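## Task

Every foam block sits above a lot number marked on the shelf edge beneath it. Any foam block whose lot number shows up at least twice anywhere in the storeroom must end up on the desk, entirely supported with nothing overhanging the desk edge. Foam blocks whose lot number is unique stay on the shelves where they started. The robot must not tip over or finish leaning.

## Robot and tools

Robot: TidyBot++, one mobile base (0.54 m long, 0.50 m wide, 0.38 m high, four powered casters) carrying a single seven-joint arm with a two-finger gripper. The shoulder sits 0.12 m ahead of base centre, 0.68 m up. Segments: upper arm 0.42 m, forearm 0.31 m, hand 0.31 m. Cameras: base_camera (fixed on the base) and wrist_camera (looks along the hand). The arm starts folded, hand down. A loose object may occasionally get nudged by an outside push.

Frames: base frame has its origin on the floor below base centre, x forward, y left, z up, metres. hand_pose is reported in it: the point between the finger pads; the hand's z axis runs along the fingers, and the fingers close along its y axis. Odometry frame = base frame at scene start; base_odometry counts wheel turns only (slip looks like travel), heading in rad, left positive, -3.142 to 3.142. base_tilt is in degrees, forward/right positive.

move: one action per call. Keys: "base", "joints", "target", optional "speeds", plus "cameras" and "blocking". Motions in one call start together.
- base: object with any of translate_m (forward +, -2 to 2 m), strafe_m (left +, -2 to 2 m), rotate_rad (counter-clockwise from above +, -6.3 to 6.3). All are offsets relative to the base's pose when the command starts, not places. Base times out after 14 s.
- joints: absolute targets by name: joint_1_rad (any angle; + is clockwise from above, opposite to heading), joint_2_rad (-2.249 to 2.249, 0 upper arm vertical), joint_3_rad (any), joint_4_rad (-2.579 to 2.579, elbow), joint_5_rad (any), joint_6_rad (-2.099 to 2.099, wrist), joint_7_rad (any; with hand down + is counter-clockwise from above), gripper_pos 0 (open, ~85 mm gap) to 1 (closed). Radians. Unlimited joints go the short way; send steps under half a turn.
- target: one list of 7 numbers [x, y, z, qw, qx, qy, qz], an absolute hand pose in the base frame, metres plus unit quaternion, same format as hand_pose. With target, joints may only contain gripper_pos.
- speeds: caps for this action: translate_m and strafe_m 0.05 to 0.5 m/s (combined moves: give the cap under only one), rotate_rad 0.1 to 1.57 rad/s.
- blocking: true/omitted waits until everything is at rest; false returns in ~0.5 s while motion continues. A new move overrides only what it names.
- cameras: list from base_camera, wrist_camera, all; [] for none.
A move with no action just reports state. Unknown keys make a call invalid; out-of-range values get it refused, and a refusal or an uncommanded stop (contact_stop, time_out, torque fault) cancels your remaining move/wait/finished_scene calls in that reply.

wait(seconds 0 to 10, cameras): lets time pass, returns state; ends early when moves settle. stop(cameras): brakes all running motions. zoom_image(camera, region [x0,y0,x1,y1] pixels, at most 504x504): closer look at the latest image, useful for reading lot numbers. read_manual gives licence text only. finished_scene(scene 1 or 2): ends the scene; call nothing after it in that reply. Scene 1 is practice and may be skipped.

Results: "move" is done or the worst status. base_status/joint_status/hand_status: done, moving, off_target (rested away from target, may still push), not_followed (targets withheld; "joint command not followed", "pose unreachable", "cause:" for self-collision), contact_stop, time_out, torque_fault, limit_stop_at_motor_heat. hand_target is where joints' targets put the hand; motor_effort is percent of max torque (bracketed peak); on_its_own lists uncommanded behaviour; Motor temperatures per arm joint; MOTOR HOT above 60 °C, weak braking and sagging at 75 °C. ARM HIT means a hard self/base collision.

Practical notes: after hand "done" it is usually within 3 cm; correct by adding (wanted - measured) to the last target. To hold still, resend hand_target, not hand_pose. Loads make the arm sag; never command a held joint to its current reading. A hand pointing down reaches at most ~0.94 m high, only near the base. Closed fingertips stick 20 mm past the hand point. Gripper at 1 squeezes 100-150 N; off_target there means something is held.

Avoid: driving or turning while the arm is caught on something high (tipping), reaching far out from folded over nearby furniture, swinging a stretched arm sideways, pushing hard into shelves or desk (arm does not avoid obstacles), dropping objects or releasing them mid-motion, hard grips on things still resting, long stretched holds that heat motors, and torque faults (joint_1-4 limit 104.5 N m, joint_5-7 51.3 N m). Back away to right a leaning robot.

Each tool is called after "Request:" as name(argument=value, ...) on one line, values as JSON.

## Session

Request:
move()

Scene clock: 0.00 s.
Motor temperatures (°C): [38 35 30 37 40 37 42]
base_odometry: x=+0.000 y=+0.000 heading=+0.000
base_tilt: forward=-0.4 right=+0.6
base_status: not commanded
joint_positions: joint_1_rad=-0.038 joint_2_rad=-0.374 joint_3_rad=+3.113 joint_4_rad=-2.523 joint_5_rad=-0.004 joint_6_rad=-0.911 joint_7_rad=+1.592 gripper_pos=+0.000
joint_status: not commanded
motor_effort: joint_1_rad=-1 joint_2_rad=-1 joint_3_rad=+1 joint_4_rad=+15 joint_5_rad=+1 joint_6_rad=+1 joint_7_rad=+0
hand_pose: x=+0.2532 y=+0.0103 z=+0.5912 quat_wxyz=(+0.003, +0.998, +0.042, +0.041) (m; base frame)
hand_target: x=+0.2524 y=+0.0102 z=+0.5907 quat_wxyz=(+0.003, +0.998, +0.042, +0.040) (m; base frame)
hand_status: not commanded
pictures: base_camera, wrist_camera
Images, in order (width x height): base_camera 644x364, wrist_camera 644x476.

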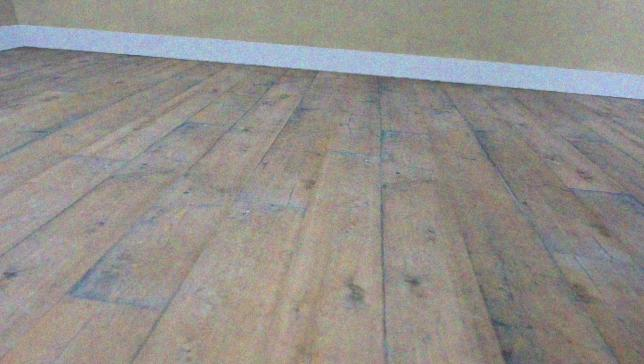

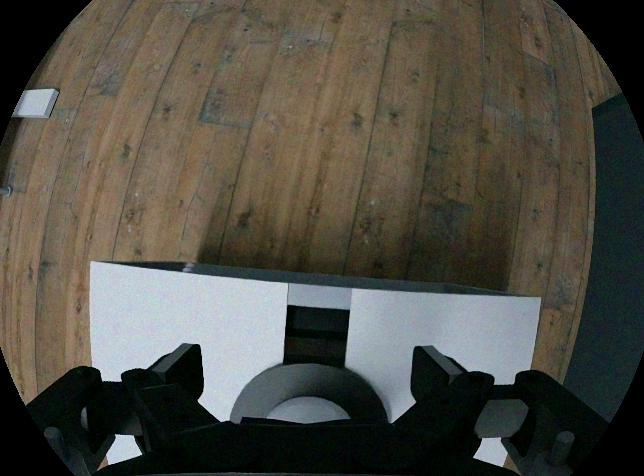

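Request:
move(joints={"joint_1_rad": 0, "joint_2_rad": -0.35, "joint_3_rad": 3.1416, "joint_4_rad": -2.3, "joint_5_rad": 0, "joint_6_rad": 0.33, "joint_7_rad": 1.5708}, base={"rotate_rad": 1.3})

Request:
move(base={"rotate_rad": 1.3})

Scene clock: 2.37 s.
Motor temperatures (°C): [38 35 30 37 40 37 42]
move: done
base_odometry: x=+0.000 y=+0.000 heading=+1.299
base_tilt: forward=-0.4 right=+0.6
base_status: done
joint_positions: joint_1_rad=-0.018 joint_2_rad=-0.365 joint_3_rad=+3.128 joint_4_rad=-2.301 joint_5_rad=-0.004 joint_6_rad=+0.273 joint_7_rad=+1.592 gripper_pos=+0.000
joint_status: all done
motor_effort: joint_1_rad=+0(3) joint_2_rad=-7(8) joint_3_rad=+1(2) joint_4_rad=+21(22) joint_5_rad=+1(2) joint_6_rad=+9(9) joint_7_rad=+0(1)
hand_pose: x=+0.5722 y=+0.0159 z=+0.9339 quat_wxyz=(-0.002, +0.739, +0.019, +0.674) (m; base frame)
hand_target: x=+0.5777 y=+0.0013 z=+0.9454 quat_wxyz=(+0.000, +0.724, +0.000, +0.689) (m; base frame)
hand_status: not commanded
pictures: base_camera, wrist_camera
Images, in order (width x height): base_camera 644x364, wrist_camera 644x476.

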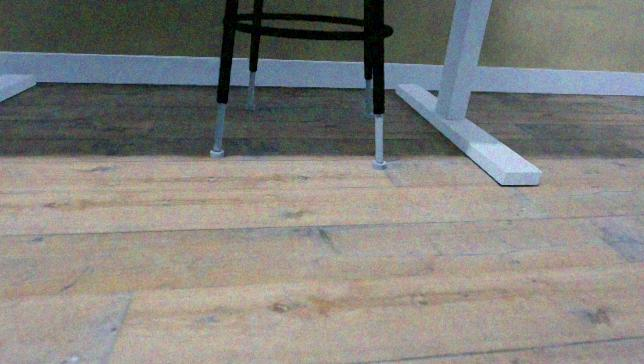

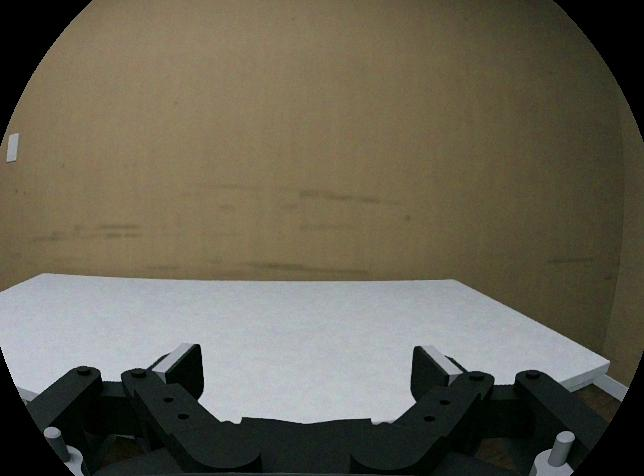

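Scene clock: 4.47 s.
Motor temperatures (°C): [38 35 30 37 40 37 42]
move: done
base_odometry: x=+0.000 y=+0.000 heading=+2.599
base_tilt: forward=-0.3 right=+0.6
base_status: done
joint_positions: joint_1_rad=-0.013 joint_2_rad=-0.365 joint_3_rad=+3.133 joint_4_rad=-2.301 joint_5_rad=-0.004 joint_6_rad=+0.274 joint_7_rad=+1.592 gripper_pos=+0.000
joint_status: not commanded
motor_effort: joint_1_rad=-1(2) joint_2_rad=-8(9) joint_3_rad=+1(2) joint_4_rad=+21(22) joint_5_rad=+1(1) joint_6_rad=+9(9) joint_7_rad=+0(1)
hand_pose: x=+0.5724 y=+0.0114 z=+0.9344 quat_wxyz=(+0.000, +0.738, +0.015, +0.674) (m; base frame)
hand_target: x=+0.5777 y=+0.0013 z=+0.9454 quat_wxyz=(+0.000, +0.724, +0.000, +0.689) (m; base frame)
hand_status: not commanded
pictures: base_camera, wrist_camera
Images, in order (width x height): base_camera 644x364, wrist_camera 644x476.

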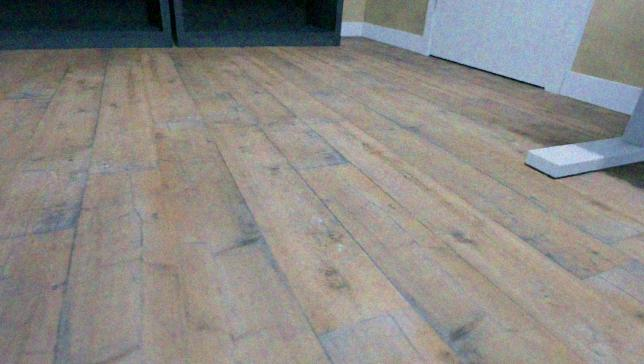

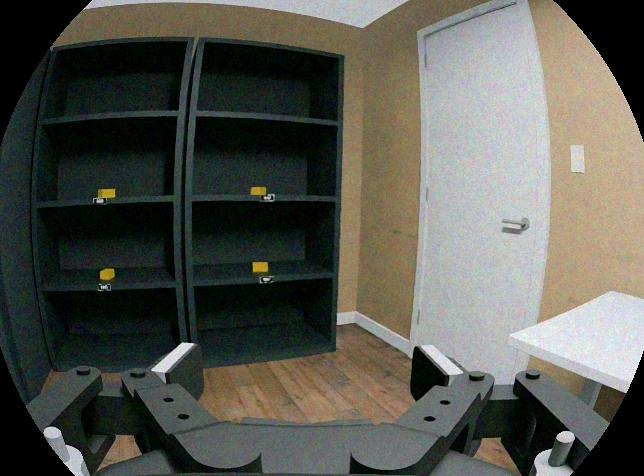

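Request:
move(base={"rotate_rad": 0.19}, cameras=[])

Request:
move(base={"translate_m": 1.2, "strafe_m": 0.35})

Request:
zoom_image(camera="wrist_camera", region=[40, 60, 320, 380])

Request:
zoom_image(camera="wrist_camera", region=[320, 60, 600, 380])

Scene clock: 6.10 s.
Motor temperatures (°C): [38 35 30 37 40 37 42]
move: done
base_odometry: x=+0.000 y=+0.000 heading=+2.788
base_tilt: forward=-0.4 right=+0.6
base_status: done
joint_positions: joint_1_rad=-0.012 joint_2_rad=-0.365 joint_3_rad=+3.135 joint_4_rad=-2.301 joint_5_rad=-0.004 joint_6_rad=+0.274 joint_7_rad=+1.592 gripper_pos=+0.000
joint_status: not commanded
motor_effort: joint_1_rad=+0(2) joint_2_rad=-8(8) joint_3_rad=+0(2) joint_4_rad=+22(22) joint_5_rad=+1(1) joint_6_rad=+8(9) joint_7_rad=+0(1)
hand_pose: x=+0.5725 y=+0.0094 z=+0.9345 quat_wxyz=(+0.001, +0.738, +0.013, +0.674) (m; base frame)
hand_target: x=+0.5777 y=+0.0013 z=+0.9454 quat_wxyz=(+0.000, +0.724, +0.000, +0.689) (m; base frame)
hand_status: not commanded
pictures: none
No camera images: "cameras" was empty.

Scene clock: 9.97 s.
Motor temperatures (°C): [38 35 30 37 40 37 42]
move: done
base_odometry: x=-1.247 y=+0.087 heading=+2.789
base_tilt: forward=-0.4 right=+0.6
base_status: done
joint_positions: joint_1_rad=-0.012 joint_2_rad=-0.360 joint_3_rad=+3.135 joint_4_rad=-2.301 joint_5_rad=-0.004 joint_6_rad=+0.277 joint_7_rad=+1.592 gripper_pos=+0.000
joint_status: not commanded
motor_effort: joint_1_rad=-1(1) joint_2_rad=-8(10) joint_3_rad=+1(1) joint_4_rad=+21(23) joint_5_rad=+1(1) joint_6_rad=+9(10) joint_7_rad=+0(1)
hand_pose: x=+0.5738 y=+0.0094 z=+0.9331 quat_wxyz=(+0.001, +0.739, +0.013, +0.674) (m; base frame)
hand_target: x=+0.5777 y=+0.0013 z=+0.9454 quat_wxyz=(+0.000, +0.724, +0.000, +0.689) (m; base frame)
hand_status: not commanded
pictures: base_camera, wrist_camera
Images, in order (width x height): base_camera 644x364, wrist_camera 644x476.

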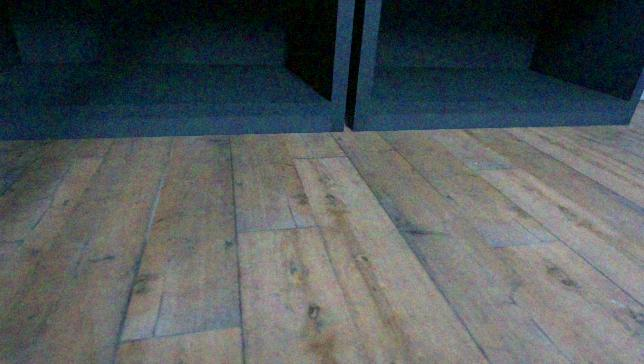

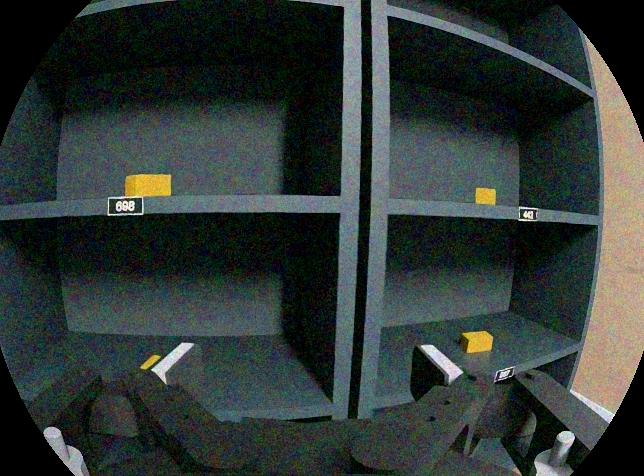

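Scaled by 1.575.

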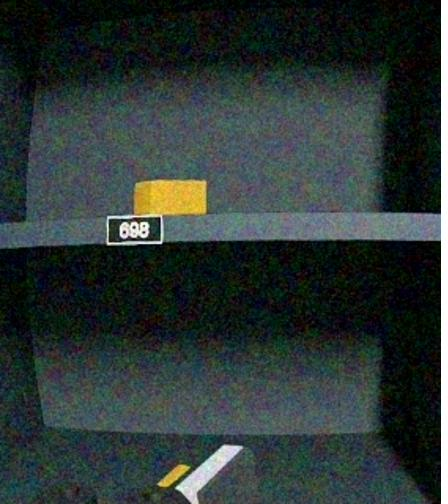

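Scaled by 1.575.

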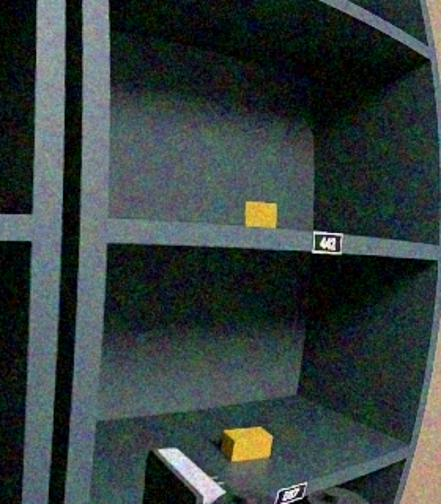

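Request:
move(base={"rotate_rad": 0.062}, joints={"joint_6_rad": -0.10})

Request:
zoom_image(camera="wrist_camera", region=[40, 200, 240, 350])

Request:
zoom_image(camera="wrist_camera", region=[420, 60, 580, 300])

Scene clock: 11.07 s.
Motor temperatures (°C): [38 35 30 37 40 37 42]
move: done
base_odometry: x=-1.247 y=+0.088 heading=+2.851
base_tilt: forward=-0.3 right=+0.6
base_status: done
joint_positions: joint_1_rad=-0.011 joint_2_rad=-0.358 joint_3_rad=+3.136 joint_4_rad=-2.298 joint_5_rad=-0.004 joint_6_rad=-0.073 joint_7_rad=+1.592 gripper_pos=+0.000
joint_status: all done
motor_effort: joint_1_rad=+0(2) joint_2_rad=-7(9) joint_3_rad=+1(2) joint_4_rad=+21(23) joint_5_rad=+1(1) joint_6_rad=+8(10) joint_7_rad=+0(1)
hand_pose: x=+0.5459 y=+0.0087 z=+0.8291 quat_wxyz=(+0.001, +0.845, +0.014, +0.535) (m; base frame)
hand_target: x=+0.5430 y=+0.0013 z=+0.8172 quat_wxyz=(+0.000, +0.855, +0.000, +0.519) (m; base frame)
hand_status: not commanded
pictures: base_camera, wrist_camera
Images, in order (width x height): base_camera 644x364, wrist_camera 644x476.

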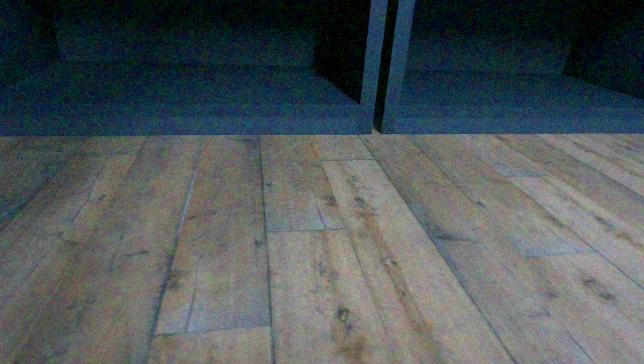

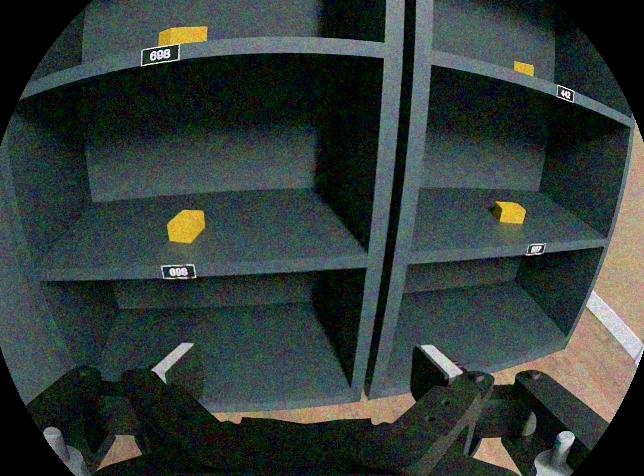

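Scaled by 2.520.

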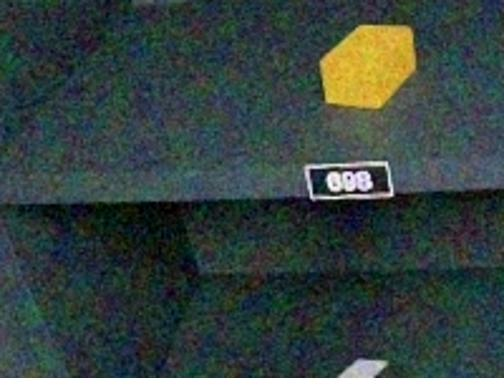

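Scaled by 2.100.

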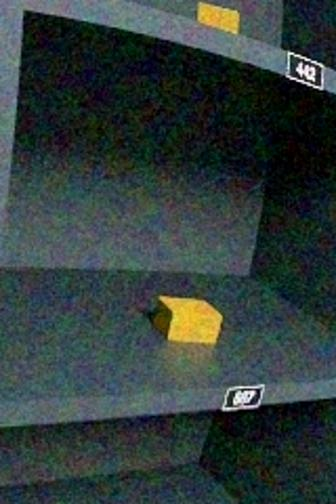

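Request:
move(base={"translate_m": 0.2, "strafe_m": 0.15}, cameras=["wrist_camera"])

Request:
zoom_image(camera="wrist_camera", region=[80, 0, 280, 120])

Request:
zoom_image(camera="wrist_camera", region=[120, 240, 320, 380])

Request:
zoom_image(camera="wrist_camera", region=[480, 60, 640, 300])

Scene clock: 13.10 s.
Motor temperatures (°C): [38 35 30 37 40 37 42]
move: done
base_odometry: x=-1.482 y=+0.001 heading=+2.851
base_tilt: forward=-0.3 right=+0.6
base_status: done
joint_positions: joint_1_rad=-0.011 joint_2_rad=-0.355 joint_3_rad=+3.136 joint_4_rad=-2.298 joint_5_rad=-0.004 joint_6_rad=-0.073 joint_7_rad=+1.592 gripper_pos=+0.000
joint_status: not commanded
motor_effort: joint_1_rad=-1(1) joint_2_rad=-8(10) joint_3_rad=+0(2) joint_4_rad=+21(22) joint_5_rad=+1(1) joint_6_rad=+8(9) joint_7_rad=+0(1)
hand_pose: x=+0.5464 y=+0.0086 z=+0.8276 quat_wxyz=(+0.001, +0.846, +0.014, +0.533) (m; base frame)
hand_target: x=+0.5430 y=+0.0013 z=+0.8172 quat_wxyz=(+0.000, +0.855, +0.000, +0.519) (m; base frame)
hand_status: not commanded
pictures: wrist_camera
Images, in order (width x height): wrist_camera 644x476.

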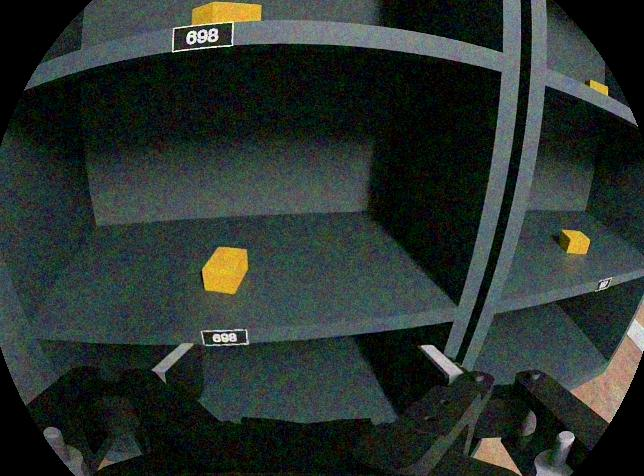

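Scaled by 2.520.

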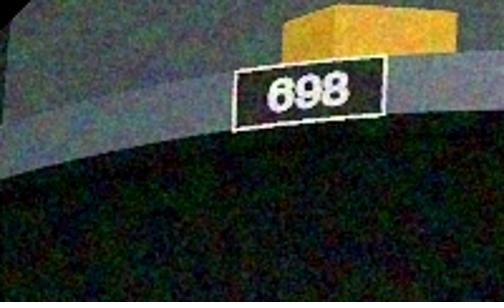

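Scaled by 2.520.

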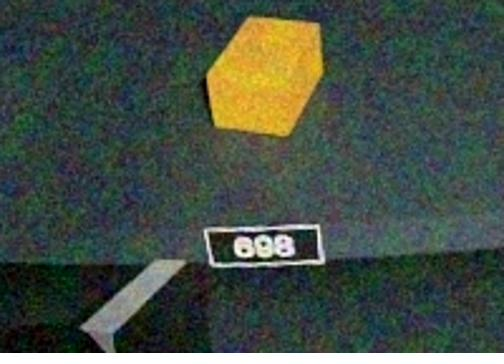

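Scaled by 2.100.

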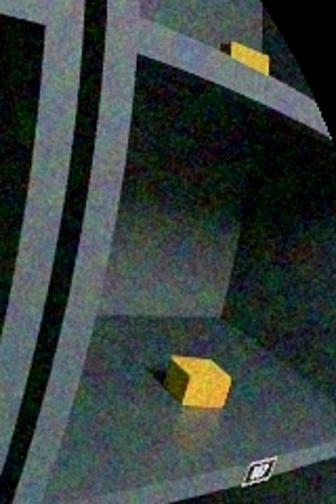

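Request:
move(base={"translate_m": 0.285, "strafe_m": 0.278}, joints={"joint_1_rad": 0.08, "joint_2_rad": 0.375, "joint_4_rad": -1.83, "joint_6_rad": -0.30, "joint_5_rad": 0.0, "joint_7_rad": 1.57}, cameras=["wrist_camera"])

Scene clock: 19.27 s.
Motor temperatures (°C): [38 35 30 37 40 37 42]
move: time_out
base_odometry: x=-1.829 y=-0.180 heading=+2.863
base_tilt: forward=-0.3 right=+0.6
base_status: translate_m time_out (by the wheels' count: +0.280 of +0.285); strafe_m time_out (by the wheels' count: +0.273 of +0.278)
joint_positions: joint_1_rad=+0.067 joint_2_rad=+0.356 joint_3_rad=+3.138 joint_4_rad=-1.844 joint_5_rad=-0.004 joint_6_rad=-0.252 joint_7_rad=+1.592 gripper_pos=+0.000
joint_status: all done
motor_effort: joint_1_rad=+0(3) joint_2_rad=-29(35) joint_3_rad=+0(4) joint_4_rad=+17(22) joint_5_rad=+1(2) joint_6_rad=+5(9) joint_7_rad=+0(1)
hand_pose: x=+0.7166 y=-0.0368 z=+0.6507 quat_wxyz=(+0.013, +0.941, -0.022, +0.337) (m; base frame)
hand_target: x=+0.7096 y=-0.0460 z=+0.6367 quat_wxyz=(+0.012, +0.949, -0.038, +0.313) (m; base frame)
hand_status: not commanded
pictures: wrist_camera
Images, in order (width x height): wrist_camera 644x476.

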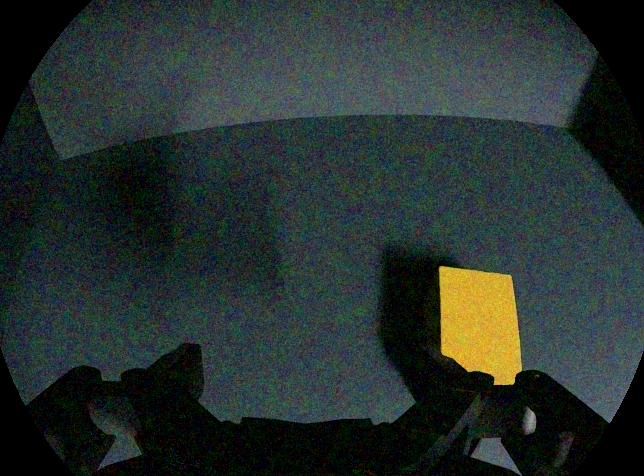

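Request:
move(joints={"joint_1_rad": 0.265, "joint_2_rad": 0.466, "joint_4_rad": -1.695, "joint_6_rad": -0.33})

Scene clock: 21.47 s.
Motor temperatures (°C): [38 35 30 37 40 37 42]
move: done
base_odometry: x=-1.829 y=-0.180 heading=+2.863
base_tilt: forward=-0.3 right=+0.6
base_status: not commanded
joint_positions: joint_1_rad=+0.259 joint_2_rad=+0.438 joint_3_rad=+3.141 joint_4_rad=-1.710 joint_5_rad=-0.004 joint_6_rad=-0.280 joint_7_rad=+1.592 gripper_pos=+0.000
joint_status: all done
motor_effort: joint_1_rad=+0(3) joint_2_rad=-32(33) joint_3_rad=+0(2) joint_4_rad=+19(19) joint_5_rad=+1(1) joint_6_rad=+6(7) joint_7_rad=+0(1)
hand_pose: x=+0.7435 y=-0.1634 z=+0.6559 quat_wxyz=(+0.047, +0.930, -0.113, +0.346) (m; base frame)
hand_target: x=+0.7358 y=-0.1660 z=+0.6351 quat_wxyz=(+0.042, +0.939, -0.126, +0.317) (m; base frame)
hand_status: not commanded
pictures: base_camera, wrist_camera
Images, in order (width x height): base_camera 644x364, wrist_camera 644x476.

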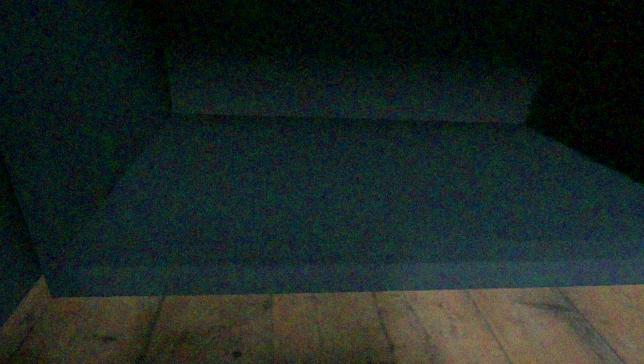

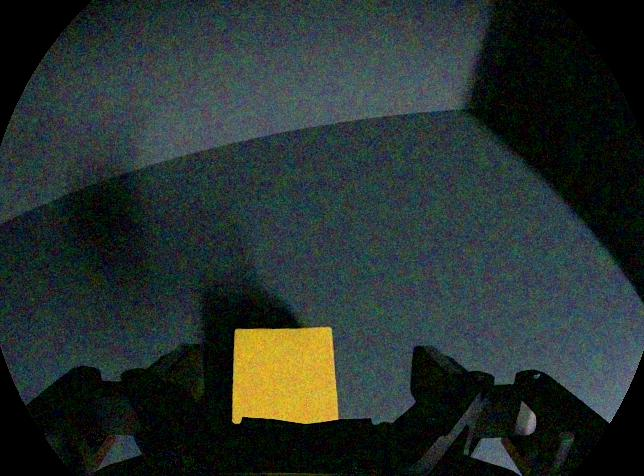

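Request:
move(joints={"joint_1_rad": 0.226, "joint_2_rad": 0.52, "joint_4_rad": -1.75, "joint_6_rad": -0.14}, cameras=["wrist_camera"])

Request:
move(joints={"joint_2_rad": 0.565, "joint_4_rad": -1.785, "joint_6_rad": -0.055}, cameras=["wrist_camera"])

Scene clock: 22.73 s.
Motor temperatures (°C): [38 35 30 37 40 37 42]
move: done
base_odometry: x=-1.829 y=-0.180 heading=+2.863
base_tilt: forward=-0.3 right=+0.6
base_status: not commanded
joint_positions: joint_1_rad=+0.238 joint_2_rad=+0.498 joint_3_rad=+3.141 joint_4_rad=-1.730 joint_5_rad=-0.004 joint_6_rad=-0.164 joint_7_rad=+1.592 gripper_pos=+0.000
joint_status: all done
motor_effort: joint_1_rad=-1(2) joint_2_rad=-34(36) joint_3_rad=+0(1) joint_4_rad=+17(18) joint_5_rad=+0(1) joint_6_rad=+6(7) joint_7_rad=+0(1)
hand_pose: x=+0.7628 y=-0.1541 z=+0.6316 quat_wxyz=(+0.046, +0.925, -0.102, +0.363) (m; base frame)
hand_target: x=+0.7602 y=-0.1460 z=+0.6130 quat_wxyz=(+0.040, +0.928, -0.106, +0.355) (m; base frame)
hand_status: not commanded
pictures: wrist_camera
Images, in order (width x height): wrist_camera 644x476.

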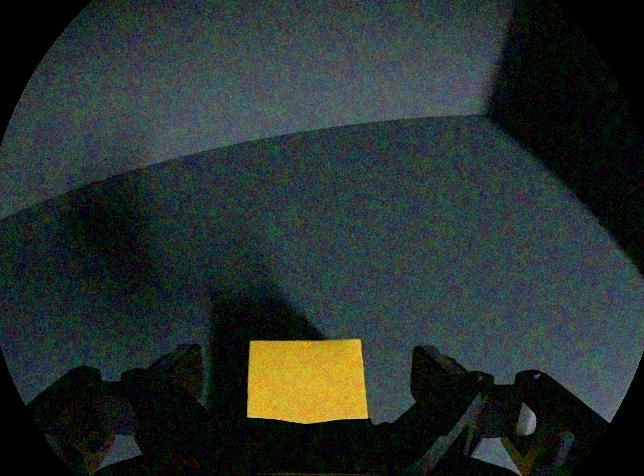

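Scene clock: 23.57 s.
Motor temperatures (°C): [38 35 30 37 40 37 42]
move: done
base_odometry: x=-1.829 y=-0.180 heading=+2.863
base_tilt: forward=-0.3 right=+0.6
base_status: not commanded
joint_positions: joint_1_rad=+0.238 joint_2_rad=+0.542 joint_3_rad=+3.141 joint_4_rad=-1.759 joint_5_rad=-0.004 joint_6_rad=-0.097 joint_7_rad=+1.592 gripper_pos=+0.000
joint_status: all done
motor_effort: joint_1_rad=+0(1) joint_2_rad=-35(37) joint_3_rad=+0(1) joint_4_rad=+16(18) joint_5_rad=+1(1) joint_6_rad=+6(7) joint_7_rad=-1(1)
hand_pose: x=+0.7626 y=-0.1542 z=+0.6032 quat_wxyz=(+0.046, +0.926, -0.103, +0.360) (m; base frame)
hand_target: x=+0.7606 y=-0.1461 z=+0.5857 quat_wxyz=(+0.040, +0.927, -0.106, +0.358) (m; base frame)
hand_status: not commanded
pictures: wrist_camera
Images, in order (width x height): wrist_camera 644x476.

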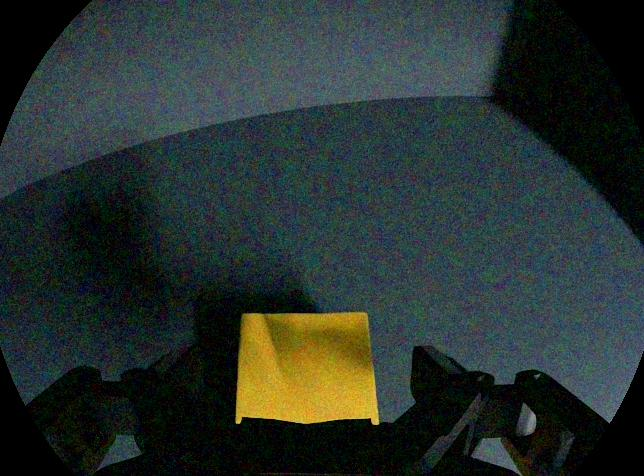

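Request:
move(base={"translate_m": -0.025}, joints={"joint_2_rad": 0.58}, cameras=["wrist_camera"])

Request:
move(joints={"gripper_pos": 0.55}, cameras=["wrist_camera"])

Scene clock: 24.53 s.
Motor temperatures (°C): [38 35 30 37 40 37 42]
move: done
base_odometry: x=-1.805 y=-0.187 heading=+2.863
base_tilt: forward=-0.3 right=+0.6
base_status: done
joint_positions: joint_1_rad=+0.237 joint_2_rad=+0.555 joint_3_rad=+3.141 joint_4_rad=-1.766 joint_5_rad=-0.004 joint_6_rad=-0.097 joint_7_rad=+1.592 gripper_pos=+0.000
joint_status: all done
motor_effort: joint_1_rad=-1(2) joint_2_rad=-35(36) joint_3_rad=+0(1) joint_4_rad=+16(18) joint_5_rad=+1(1) joint_6_rad=+6(6) joint_7_rad=+0(1)
hand_pose: x=+0.7589 y=-0.1530 z=+0.5919 quat_wxyz=(+0.045, +0.930, -0.103, +0.351) (m; base frame)
hand_target: x=+0.7592 y=-0.1458 z=+0.5758 quat_wxyz=(+0.040, +0.930, -0.106, +0.351) (m; base frame)
hand_status: not commanded
pictures: wrist_camera
Images, in order (width x height): wrist_camera 644x476.

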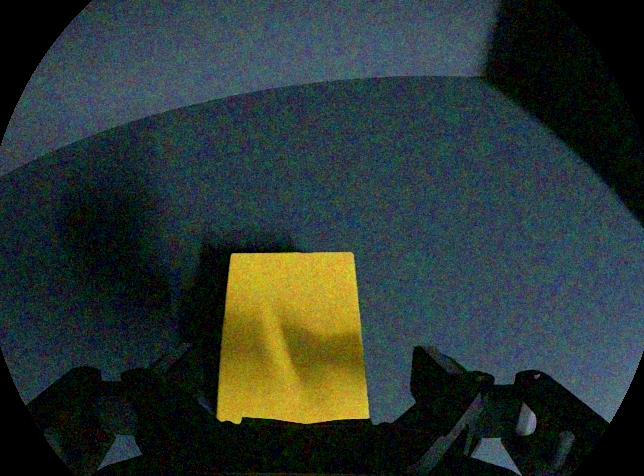

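Scene clock: 25.37 s.
Motor temperatures (°C): [38 35 30 37 40 37 42]
move: off_target
base_odometry: x=-1.805 y=-0.187 heading=+2.863
base_tilt: forward=-0.3 right=+0.6
base_status: not commanded
joint_positions: joint_1_rad=+0.237 joint_2_rad=+0.553 joint_3_rad=+3.141 joint_4_rad=-1.766 joint_5_rad=-0.004 joint_6_rad=-0.095 joint_7_rad=+1.592 gripper_pos=+0.460
joint_status: gripper_pos off_target (ended at +0.460, target +0.550)
motor_effort: joint_1_rad=+0(1) joint_2_rad=-33(35) joint_3_rad=+0(1) joint_4_rad=+15(17) joint_5_rad=+1(1) joint_6_rad=+5(7) joint_7_rad=+0(1)
hand_pose: x=+0.7593 y=-0.1531 z=+0.5936 quat_wxyz=(+0.045, +0.929, -0.103, +0.353) (m; base frame)
hand_target: x=+0.7592 y=-0.1458 z=+0.5758 quat_wxyz=(+0.040, +0.930, -0.106, +0.351) (m; base frame)
hand_status: not commanded
pictures: wrist_camera
Images, in order (width x height): wrist_camera 644x476.

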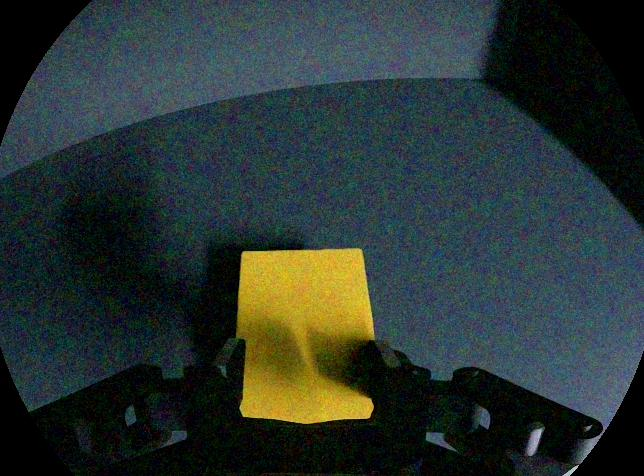

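Request:
move(joints={"joint_2_rad": 0.43, "joint_4_rad": -1.72, "joint_6_rad": -0.28}, cameras=[])

Request:
move(base={"translate_m": -0.55}, cameras=["wrist_camera"])

Request:
move(base={"rotate_rad": -1.58}, joints={"joint_1_rad": 0, "joint_2_rad": -0.306, "joint_4_rad": -2.3, "joint_6_rad": 0.0}, cameras=["base_camera", "wrist_camera"])

Scene clock: 29.23 s.
Motor temperatures (°C): [38 35 30 37 40 37 42]
move: done
base_odometry: x=-1.805 y=-0.187 heading=+2.863
base_tilt: forward=-0.3 right=+0.6
base_status: not commanded
joint_positions: joint_1_rad=+0.237 joint_2_rad=+0.417 joint_3_rad=+3.141 joint_4_rad=-1.729 joint_5_rad=-0.004 joint_6_rad=-0.234 joint_7_rad=+1.592 gripper_pos=+0.460
joint_status: all done
motor_effort: joint_1_rad=+0(1) joint_2_rad=-32(38) joint_3_rad=+0(1) joint_4_rad=+19(19) joint_5_rad=+1(1) joint_6_rad=+6(7) joint_7_rad=+0(1)
hand_pose: x=+0.7504 y=-0.1508 z=+0.6701 quat_wxyz=(+0.046, +0.923, -0.102, +0.369) (m; base frame)
hand_target: x=+0.7448 y=-0.1425 z=+0.6565 quat_wxyz=(+0.039, +0.931, -0.106, +0.346) (m; base frame)
hand_status: not commanded
pictures: none
No camera images: "cameras" was empty.

Scene clock: 33.67 s.
Motor temperatures (°C): [38 36 30 37 40 37 42]
move: time_out
base_odometry: x=-1.277 y=-0.337 heading=+2.864
base_tilt: forward=-0.3 right=+0.6
base_status: translate_m time_out (by the wheels' count: -0.549 of -0.550)
joint_positions: joint_1_rad=+0.235 joint_2_rad=+0.416 joint_3_rad=+3.142 joint_4_rad=-1.728 joint_5_rad=-0.004 joint_6_rad=-0.240 joint_7_rad=+1.592 gripper_pos=+0.460
joint_status: not commanded
motor_effort: joint_1_rad=+0(5) joint_2_rad=-33(40) joint_3_rad=+0(4) joint_4_rad=+18(20) joint_5_rad=+1(1) joint_6_rad=+6(8) joint_7_rad=+0(1)
hand_pose: x=+0.7497 y=-0.1492 z=+0.6701 quat_wxyz=(+0.046, +0.924, -0.101, +0.367) (m; base frame)
hand_target: x=+0.7448 y=-0.1425 z=+0.6565 quat_wxyz=(+0.039, +0.931, -0.106, +0.346) (m; base frame)
hand_status: not commanded
pictures: wrist_camera
Images, in order (width x height): wrist_camera 644x476.

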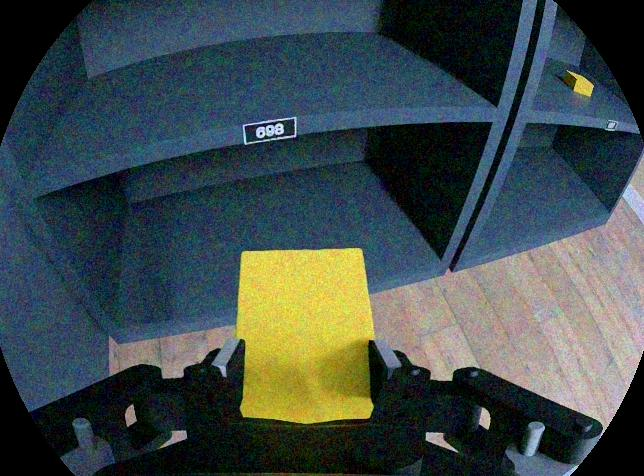

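not run: a stop that you did not command came earlier in this reply.

Request:
move(base={"strafe_m": -0.55}, joints={"joint_1_rad": 0, "joint_2_rad": -0.306, "joint_4_rad": -2.3, "joint_6_rad": 0.0}, cameras=["wrist_camera"])

Request:
move(base={"rotate_rad": -1.58}, cameras=["base_camera", "wrist_camera"])

Scene clock: 36.33 s.
Motor temperatures (°C): [38 36 30 37 40 37 42]
move: done
base_odometry: x=-1.126 y=+0.192 heading=+2.863
base_tilt: forward=-0.3 right=+0.6
base_status: done
joint_positions: joint_1_rad=+0.019 joint_2_rad=-0.296 joint_3_rad=+3.143 joint_4_rad=-2.271 joint_5_rad=-0.004 joint_6_rad=-0.058 joint_7_rad=+1.592 gripper_pos=+0.460
joint_status: all done
motor_effort: joint_1_rad=+0(3) joint_2_rad=-9(35) joint_3_rad=+1(2) joint_4_rad=+21(22) joint_5_rad=+1(1) joint_6_rad=+8(9) joint_7_rad=+0(1)
hand_pose: x=+0.5640 y=-0.0075 z=+0.8222 quat_wxyz=(+0.009, +0.850, -0.001, +0.527) (m; base frame)
hand_target: x=+0.5627 y=+0.0014 z=+0.8261 quat_wxyz=(+0.000, +0.840, +0.000, +0.543) (m; base frame)
hand_status: not commanded
pictures: wrist_camera
Images, in order (width x height): wrist_camera 644x476.

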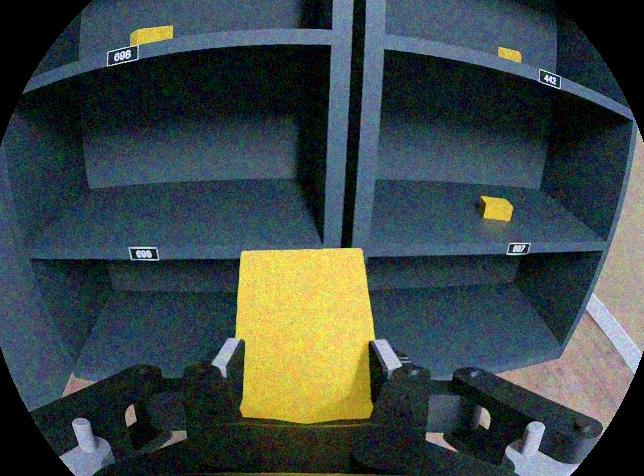

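Scene clock: 38.63 s.
Motor temperatures (°C): [38 36 30 37 40 37 42]
move: done
base_odometry: x=-1.126 y=+0.192 heading=+1.284
base_tilt: forward=-0.3 right=+0.6
base_status: done
joint_positions: joint_1_rad=+0.013 joint_2_rad=-0.297 joint_3_rad=+3.143 joint_4_rad=-2.271 joint_5_rad=-0.004 joint_6_rad=-0.054 joint_7_rad=+1.592 gripper_pos=+0.460
joint_status: not commanded
motor_effort: joint_1_rad=+0(2) joint_2_rad=-9(11) joint_3_rad=+0(2) joint_4_rad=+21(22) joint_5_rad=+1(1) joint_6_rad=+8(9) joint_7_rad=+0(1)
hand_pose: x=+0.5645 y=-0.0054 z=+0.8234 quat_wxyz=(+0.008, +0.849, +0.001, +0.528) (m; base frame)
hand_target: x=+0.5627 y=+0.0014 z=+0.8261 quat_wxyz=(+0.000, +0.840, +0.000, +0.543) (m; base frame)
hand_status: not commanded
pictures: base_camera, wrist_camera
Images, in order (width x height): base_camera 644x364, wrist_camera 644x476.

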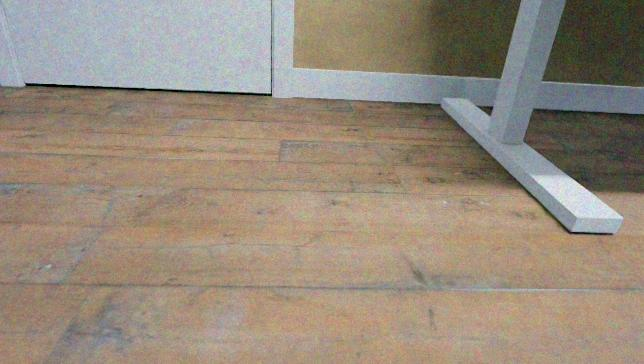

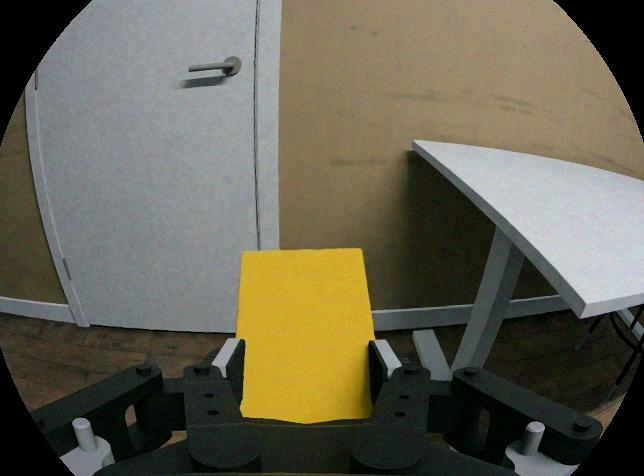

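Request:
move(base={"strafe_m": -0.55}, joints={"joint_2_rad": -0.1, "joint_4_rad": -1.7, "joint_6_rad": -0.5}, cameras=[])

Request:
move(base={"translate_m": 0.2}, joints={"joint_2_rad": 0.222, "joint_4_rad": -1.455, "joint_6_rad": -0.79}, cameras=["wrist_camera"])

Scene clock: 41.60 s.
Motor temperatures (°C): [38 36 30 37 40 37 42]
move: done
base_odometry: x=-0.599 y=+0.036 heading=+1.283
base_tilt: forward=-0.3 right=+0.6
base_status: done
joint_positions: joint_1_rad=+0.013 joint_2_rad=-0.123 joint_3_rad=+3.145 joint_4_rad=-1.715 joint_5_rad=-0.004 joint_6_rad=-0.452 joint_7_rad=+1.592 gripper_pos=+0.460
joint_status: all done
motor_effort: joint_1_rad=-1(2) joint_2_rad=-17(18) joint_3_rad=+1(3) joint_4_rad=+22(23) joint_5_rad=+0(1) joint_6_rad=+8(9) joint_7_rad=+0(1)
hand_pose: x=+0.6587 y=-0.0067 z=+0.9507 quat_wxyz=(+0.008, +0.853, +0.001, +0.522) (m; base frame)
hand_target: x=+0.6599 y=+0.0014 z=+0.9341 quat_wxyz=(+0.000, +0.867, +0.000, +0.498) (m; base frame)
hand_status: not commanded
pictures: none
No camera images: "cameras" was empty.

Scene clock: 43.37 s.
Motor temperatures (°C): [38 36 30 37 40 37 42]
move: done
base_odometry: x=-0.542 y=+0.228 heading=+1.282
base_tilt: forward=-0.3 right=+0.6
base_status: done
joint_positions: joint_1_rad=+0.013 joint_2_rad=+0.218 joint_3_rad=+3.145 joint_4_rad=-1.471 joint_5_rad=-0.004 joint_6_rad=-0.740 joint_7_rad=+1.592 gripper_pos=+0.460
joint_status: all done
motor_effort: joint_1_rad=-1(1) joint_2_rad=-27(34) joint_3_rad=+0(1) joint_4_rad=+20(23) joint_5_rad=+1(1) joint_6_rad=+6(9) joint_7_rad=+0(1)
hand_pose: x=+0.7257 y=-0.0071 z=+0.8202 quat_wxyz=(+0.005, +0.937, +0.002, +0.349) (m; base frame)
hand_target: x=+0.7187 y=+0.0014 z=+0.8158 quat_wxyz=(+0.000, +0.944, +0.000, +0.331) (m; base frame)
hand_status: not commanded
pictures: wrist_camera
Images, in order (width x height): wrist_camera 644x476.

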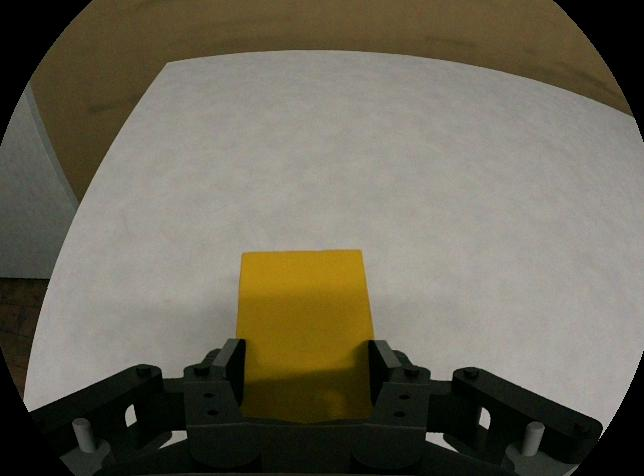

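Request:
move(joints={"joint_2_rad": 0.285, "joint_6_rad": -0.74}, cameras=[])

Request:
move(joints={"joint_2_rad": 0.315}, cameras=["wrist_camera"])

Scene clock: 44.47 s.
Motor temperatures (°C): [38 36 30 37 40 37 42]
move: done
base_odometry: x=-0.542 y=+0.228 heading=+1.282
base_tilt: forward=-0.3 right=+0.6
base_status: not commanded
joint_positions: joint_1_rad=+0.013 joint_2_rad=+0.267 joint_3_rad=+3.145 joint_4_rad=-1.468 joint_5_rad=-0.004 joint_6_rad=-0.741 joint_7_rad=+1.592 gripper_pos=+0.460
joint_status: all done
motor_effort: joint_1_rad=+0(1) joint_2_rad=-29(32) joint_3_rad=+0(0) joint_4_rad=+20(22) joint_5_rad=+1(1) joint_6_rad=+5(7) joint_7_rad=+0(1)
hand_pose: x=+0.7326 y=-0.0072 z=+0.7915 quat_wxyz=(+0.004, +0.945, +0.002, +0.327) (m; base frame)
hand_target: x=+0.7384 y=+0.0014 z=+0.7870 quat_wxyz=(+0.000, +0.946, +0.000, +0.325) (m; base frame)
hand_status: not commanded
pictures: none
No camera images: "cameras" was empty.

Scene clock: 45.23 s.
Motor temperatures (°C): [38 36 30 37 40 37 42]
move: done
base_odometry: x=-0.542 y=+0.228 heading=+1.282
base_tilt: forward=-0.3 right=+0.6
base_status: not commanded
joint_positions: joint_1_rad=+0.013 joint_2_rad=+0.283 joint_3_rad=+3.145 joint_4_rad=-1.465 joint_5_rad=-0.004 joint_6_rad=-0.741 joint_7_rad=+1.592 gripper_pos=+0.460
joint_status: all done
motor_effort: joint_1_rad=-1(1) joint_2_rad=-26(30) joint_3_rad=+0(0) joint_4_rad=+19(21) joint_5_rad=+1(1) joint_6_rad=+6(7) joint_7_rad=+0(1)
hand_pose: x=+0.7352 y=-0.0073 z=+0.7832 quat_wxyz=(+0.004, +0.947, +0.002, +0.321) (m; base frame)
hand_target: x=+0.7413 y=+0.0014 z=+0.7684 quat_wxyz=(+0.000, +0.951, +0.000, +0.311) (m; base frame)
hand_status: not commanded
pictures: wrist_camera
Images, in order (width x height): wrist_camera 644x476.

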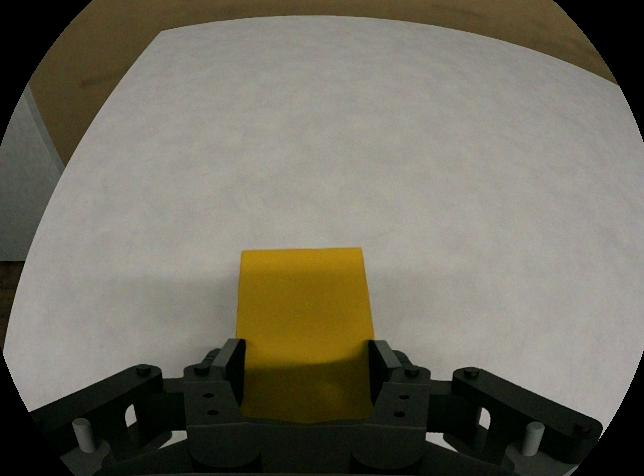

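Request:
move(joints={"joint_2_rad": 0.32, "gripper_pos": 0.0}, cameras=[])

Request:
move(joints={"joint_2_rad": -0.1, "joint_4_rad": -1.7, "joint_6_rad": -0.5}, cameras=["wrist_camera"])

Request:
move(base={"translate_m": -0.3}, joints={"joint_2_rad": -0.2, "joint_4_rad": -2.0, "joint_6_rad": -0.1}, cameras=["wrist_camera"])

Scene clock: 46.30 s.
Motor temperatures (°C): [38 36 30 37 40 37 42]
move: done
base_odometry: x=-0.542 y=+0.228 heading=+1.282
base_tilt: forward=-0.3 right=+0.6
base_status: not commanded
joint_positions: joint_1_rad=+0.013 joint_2_rad=+0.296 joint_3_rad=+3.145 joint_4_rad=-1.465 joint_5_rad=-0.004 joint_6_rad=-0.741 joint_7_rad=+1.592 gripper_pos=+0.000
joint_status: all done
motor_effort: joint_1_rad=-1(1) joint_2_rad=-30(31) joint_3_rad=+0(0) joint_4_rad=+20(21) joint_5_rad=+1(1) joint_6_rad=+5(7) joint_7_rad=+0(1)
hand_pose: x=+0.7365 y=-0.0073 z=+0.7753 quat_wxyz=(+0.004, +0.949, +0.002, +0.315) (m; base frame)
hand_target: x=+0.7417 y=+0.0014 z=+0.7653 quat_wxyz=(+0.000, +0.951, +0.000, +0.308) (m; base frame)
hand_status: not commanded
pictures: none
No camera images: "cameras" was empty.

Scene clock: 47.93 s.
Motor temperatures (°C): [38 36 30 37 40 37 42]
move: done
base_odometry: x=-0.542 y=+0.228 heading=+1.282
base_tilt: forward=-0.3 right=+0.6
base_status: not commanded
joint_positions: joint_1_rad=+0.013 joint_2_rad=-0.102 joint_3_rad=+3.145 joint_4_rad=-1.668 joint_5_rad=-0.004 joint_6_rad=-0.558 joint_7_rad=+1.592 gripper_pos=+0.000
joint_status: all done
motor_effort: joint_1_rad=+0(1) joint_2_rad=-18(33) joint_3_rad=+0(0) joint_4_rad=+21(22) joint_5_rad=+1(1) joint_6_rad=+7(8) joint_7_rad=+0(1)
hand_pose: x=+0.6555 y=-0.0064 z=+0.9388 quat_wxyz=(+0.007, +0.873, +0.001, +0.488) (m; base frame)
hand_target: x=+0.6599 y=+0.0014 z=+0.9341 quat_wxyz=(+0.000, +0.867, +0.000, +0.498) (m; base frame)
hand_status: not commanded
pictures: wrist_camera
Images, in order (width x height): wrist_camera 644x476.

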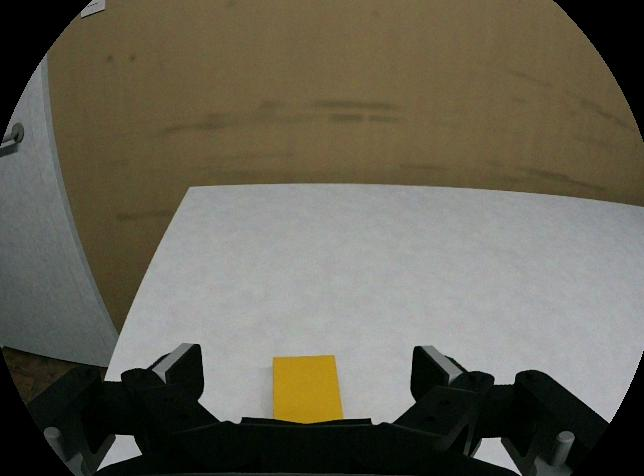

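Scene clock: 49.93 s.
Motor temperatures (°C): [38 36 30 37 40 37 42]
move: done
base_odometry: x=-0.627 y=-0.060 heading=+1.283
base_tilt: forward=-0.4 right=+0.6
base_status: done
joint_positions: joint_1_rad=+0.011 joint_2_rad=-0.202 joint_3_rad=+3.144 joint_4_rad=-1.970 joint_5_rad=-0.004 joint_6_rad=-0.156 joint_7_rad=+1.592 gripper_pos=+0.000
joint_status: all done
motor_effort: joint_1_rad=+0(1) joint_2_rad=-14(21) joint_3_rad=+0(2) joint_4_rad=+22(24) joint_5_rad=+1(1) joint_6_rad=+9(10) joint_7_rad=+0(1)
hand_pose: x=+0.6350 y=-0.0057 z=+0.9243 quat_wxyz=(+0.008, +0.821, +0.001, +0.571) (m; base frame)
hand_target: x=+0.6361 y=+0.0014 z=+0.9221 quat_wxyz=(+0.000, +0.813, +0.000, +0.582) (m; base frame)
hand_status: not commanded
pictures: wrist_camera
Images, in order (width x height): wrist_camera 644x476.

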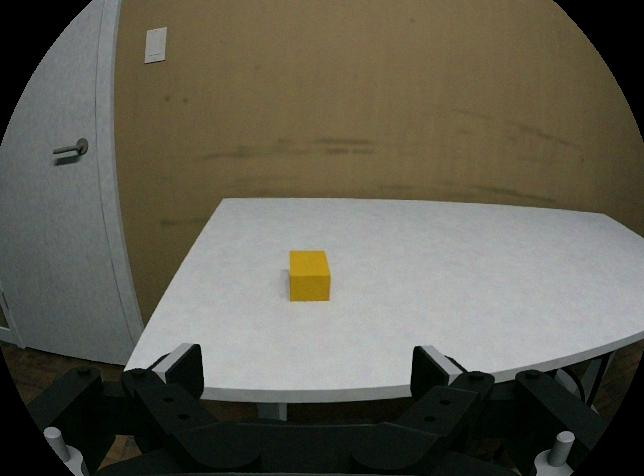

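Request:
move(base={"rotate_rad": 1.568}, joints={"joint_2_rad": -0.08, "joint_4_rad": -1.285, "joint_6_rad": -0.68}, cameras=["wrist_camera"])

Request:
move(base={"translate_m": 0.93, "strafe_m": 0.38})

Scene clock: 54.73 s.
Motor temperatures (°C): [38 36 30 37 40 37 42]
move: done
base_odometry: x=-0.627 y=-0.060 heading=+2.850
base_tilt: forward=-0.3 right=+0.6
base_status: done
joint_positions: joint_1_rad=+0.002 joint_2_rad=-0.103 joint_3_rad=+3.138 joint_4_rad=-1.298 joint_5_rad=-0.004 joint_6_rad=-0.630 joint_7_rad=+1.592 gripper_pos=+0.000
joint_status: all done
motor_effort: joint_1_rad=+0(3) joint_2_rad=-17(21) joint_3_rad=+0(3) joint_4_rad=+21(24) joint_5_rad=+1(1) joint_6_rad=+8(10) joint_7_rad=+0(1)
hand_pose: x=+0.6692 y=+0.0030 z=+1.1376 quat_wxyz=(+0.004, +0.791, +0.008, +0.612) (m; base frame)
hand_target: x=+0.6750 y=+0.0014 z=+1.1175 quat_wxyz=(+0.000, +0.809, +0.000, +0.588) (m; base frame)
hand_status: not commanded
pictures: wrist_camera
Images, in order (width x height): wrist_camera 644x476.

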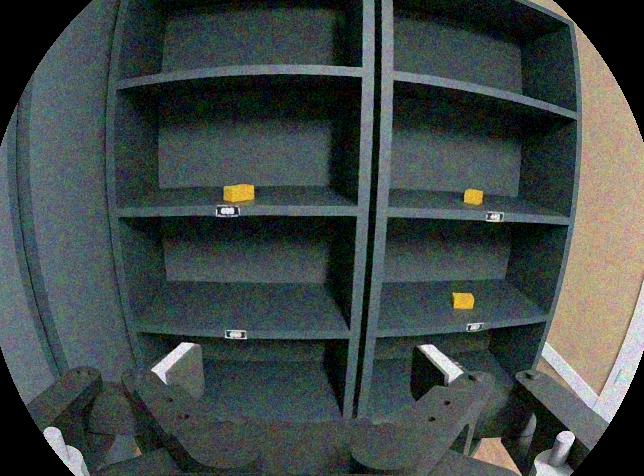

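Scene clock: 58.13 s.
Motor temperatures (°C): [38 36 30 37 40 37 42]
move: done
base_odometry: x=-1.627 y=-0.156 heading=+2.851
base_tilt: forward=-0.3 right=+0.6
base_status: done
joint_positions: joint_1_rad=+0.002 joint_2_rad=-0.091 joint_3_rad=+3.138 joint_4_rad=-1.297 joint_5_rad=-0.004 joint_6_rad=-0.634 joint_7_rad=+1.592 gripper_pos=+0.000
joint_status: not commanded
motor_effort: joint_1_rad=-1(2) joint_2_rad=-17(20) joint_3_rad=+0(1) joint_4_rad=+21(23) joint_5_rad=+1(1) joint_6_rad=+9(9) joint_7_rad=+0(1)
hand_pose: x=+0.6746 y=+0.0029 z=+1.1301 quat_wxyz=(+0.004, +0.796, +0.008, +0.606) (m; base frame)
hand_target: x=+0.6750 y=+0.0014 z=+1.1175 quat_wxyz=(+0.000, +0.809, +0.000, +0.588) (m; base frame)
hand_status: not commanded
pictures: base_camera, wrist_camera
Images, in order (width x height): base_camera 644x364, wrist_camera 644x476.

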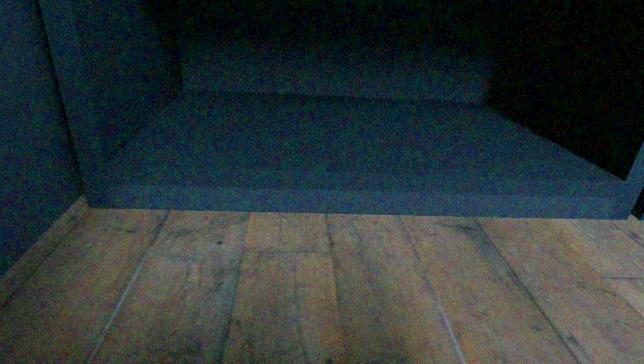

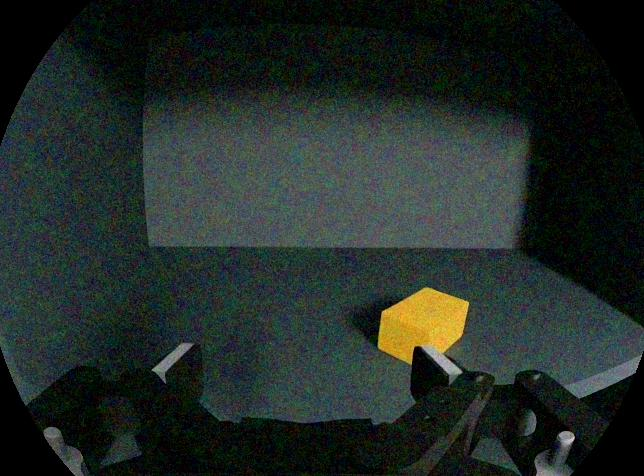

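Request:
move(joints={"joint_1_rad": -0.205, "joint_2_rad": 0.378, "joint_4_rad": -0.48, "joint_5_rad": 0.83, "joint_6_rad": -1.70, "joint_7_rad": 0.82}, cameras=["wrist_camera"])

Scene clock: 61.87 s.
Motor temperatures (°C): [38 36 30 37 40 37 42]
move: done
base_odometry: x=-1.627 y=-0.156 heading=+2.851
base_tilt: forward=-0.3 right=+0.6
base_status: not commanded
joint_positions: joint_1_rad=-0.186 joint_2_rad=+0.350 joint_3_rad=+3.138 joint_4_rad=-0.498 joint_5_rad=+0.762 joint_6_rad=-1.648 joint_7_rad=+0.864 gripper_pos=+0.000
joint_status: all done
motor_effort: joint_1_rad=+0(2) joint_2_rad=-27(28) joint_3_rad=+1(1) joint_4_rad=+15(22) joint_5_rad=+5(6) joint_6_rad=+6(9) joint_7_rad=+0(1)
hand_pose: x=+0.6605 y=-0.1139 z=+1.1007 quat_wxyz=(+0.181, +0.814, -0.366, +0.414) (m; base frame)
hand_target: x=+0.6539 y=-0.1202 z=+1.0944 quat_wxyz=(+0.206, +0.800, -0.395, +0.403) (m; base frame)
hand_status: not commanded
pictures: wrist_camera
Images, in order (width x height): wrist_camera 644x476.

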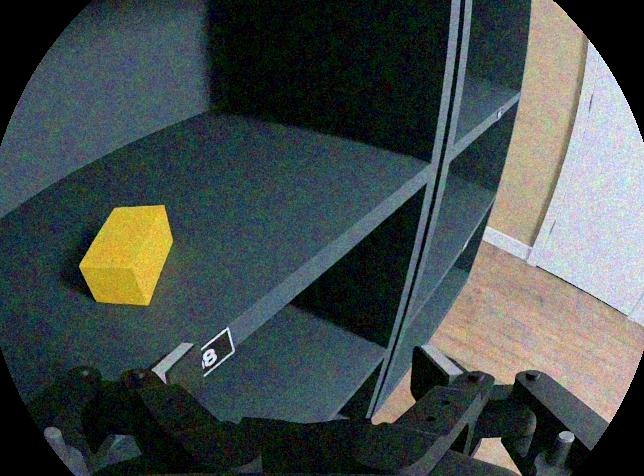

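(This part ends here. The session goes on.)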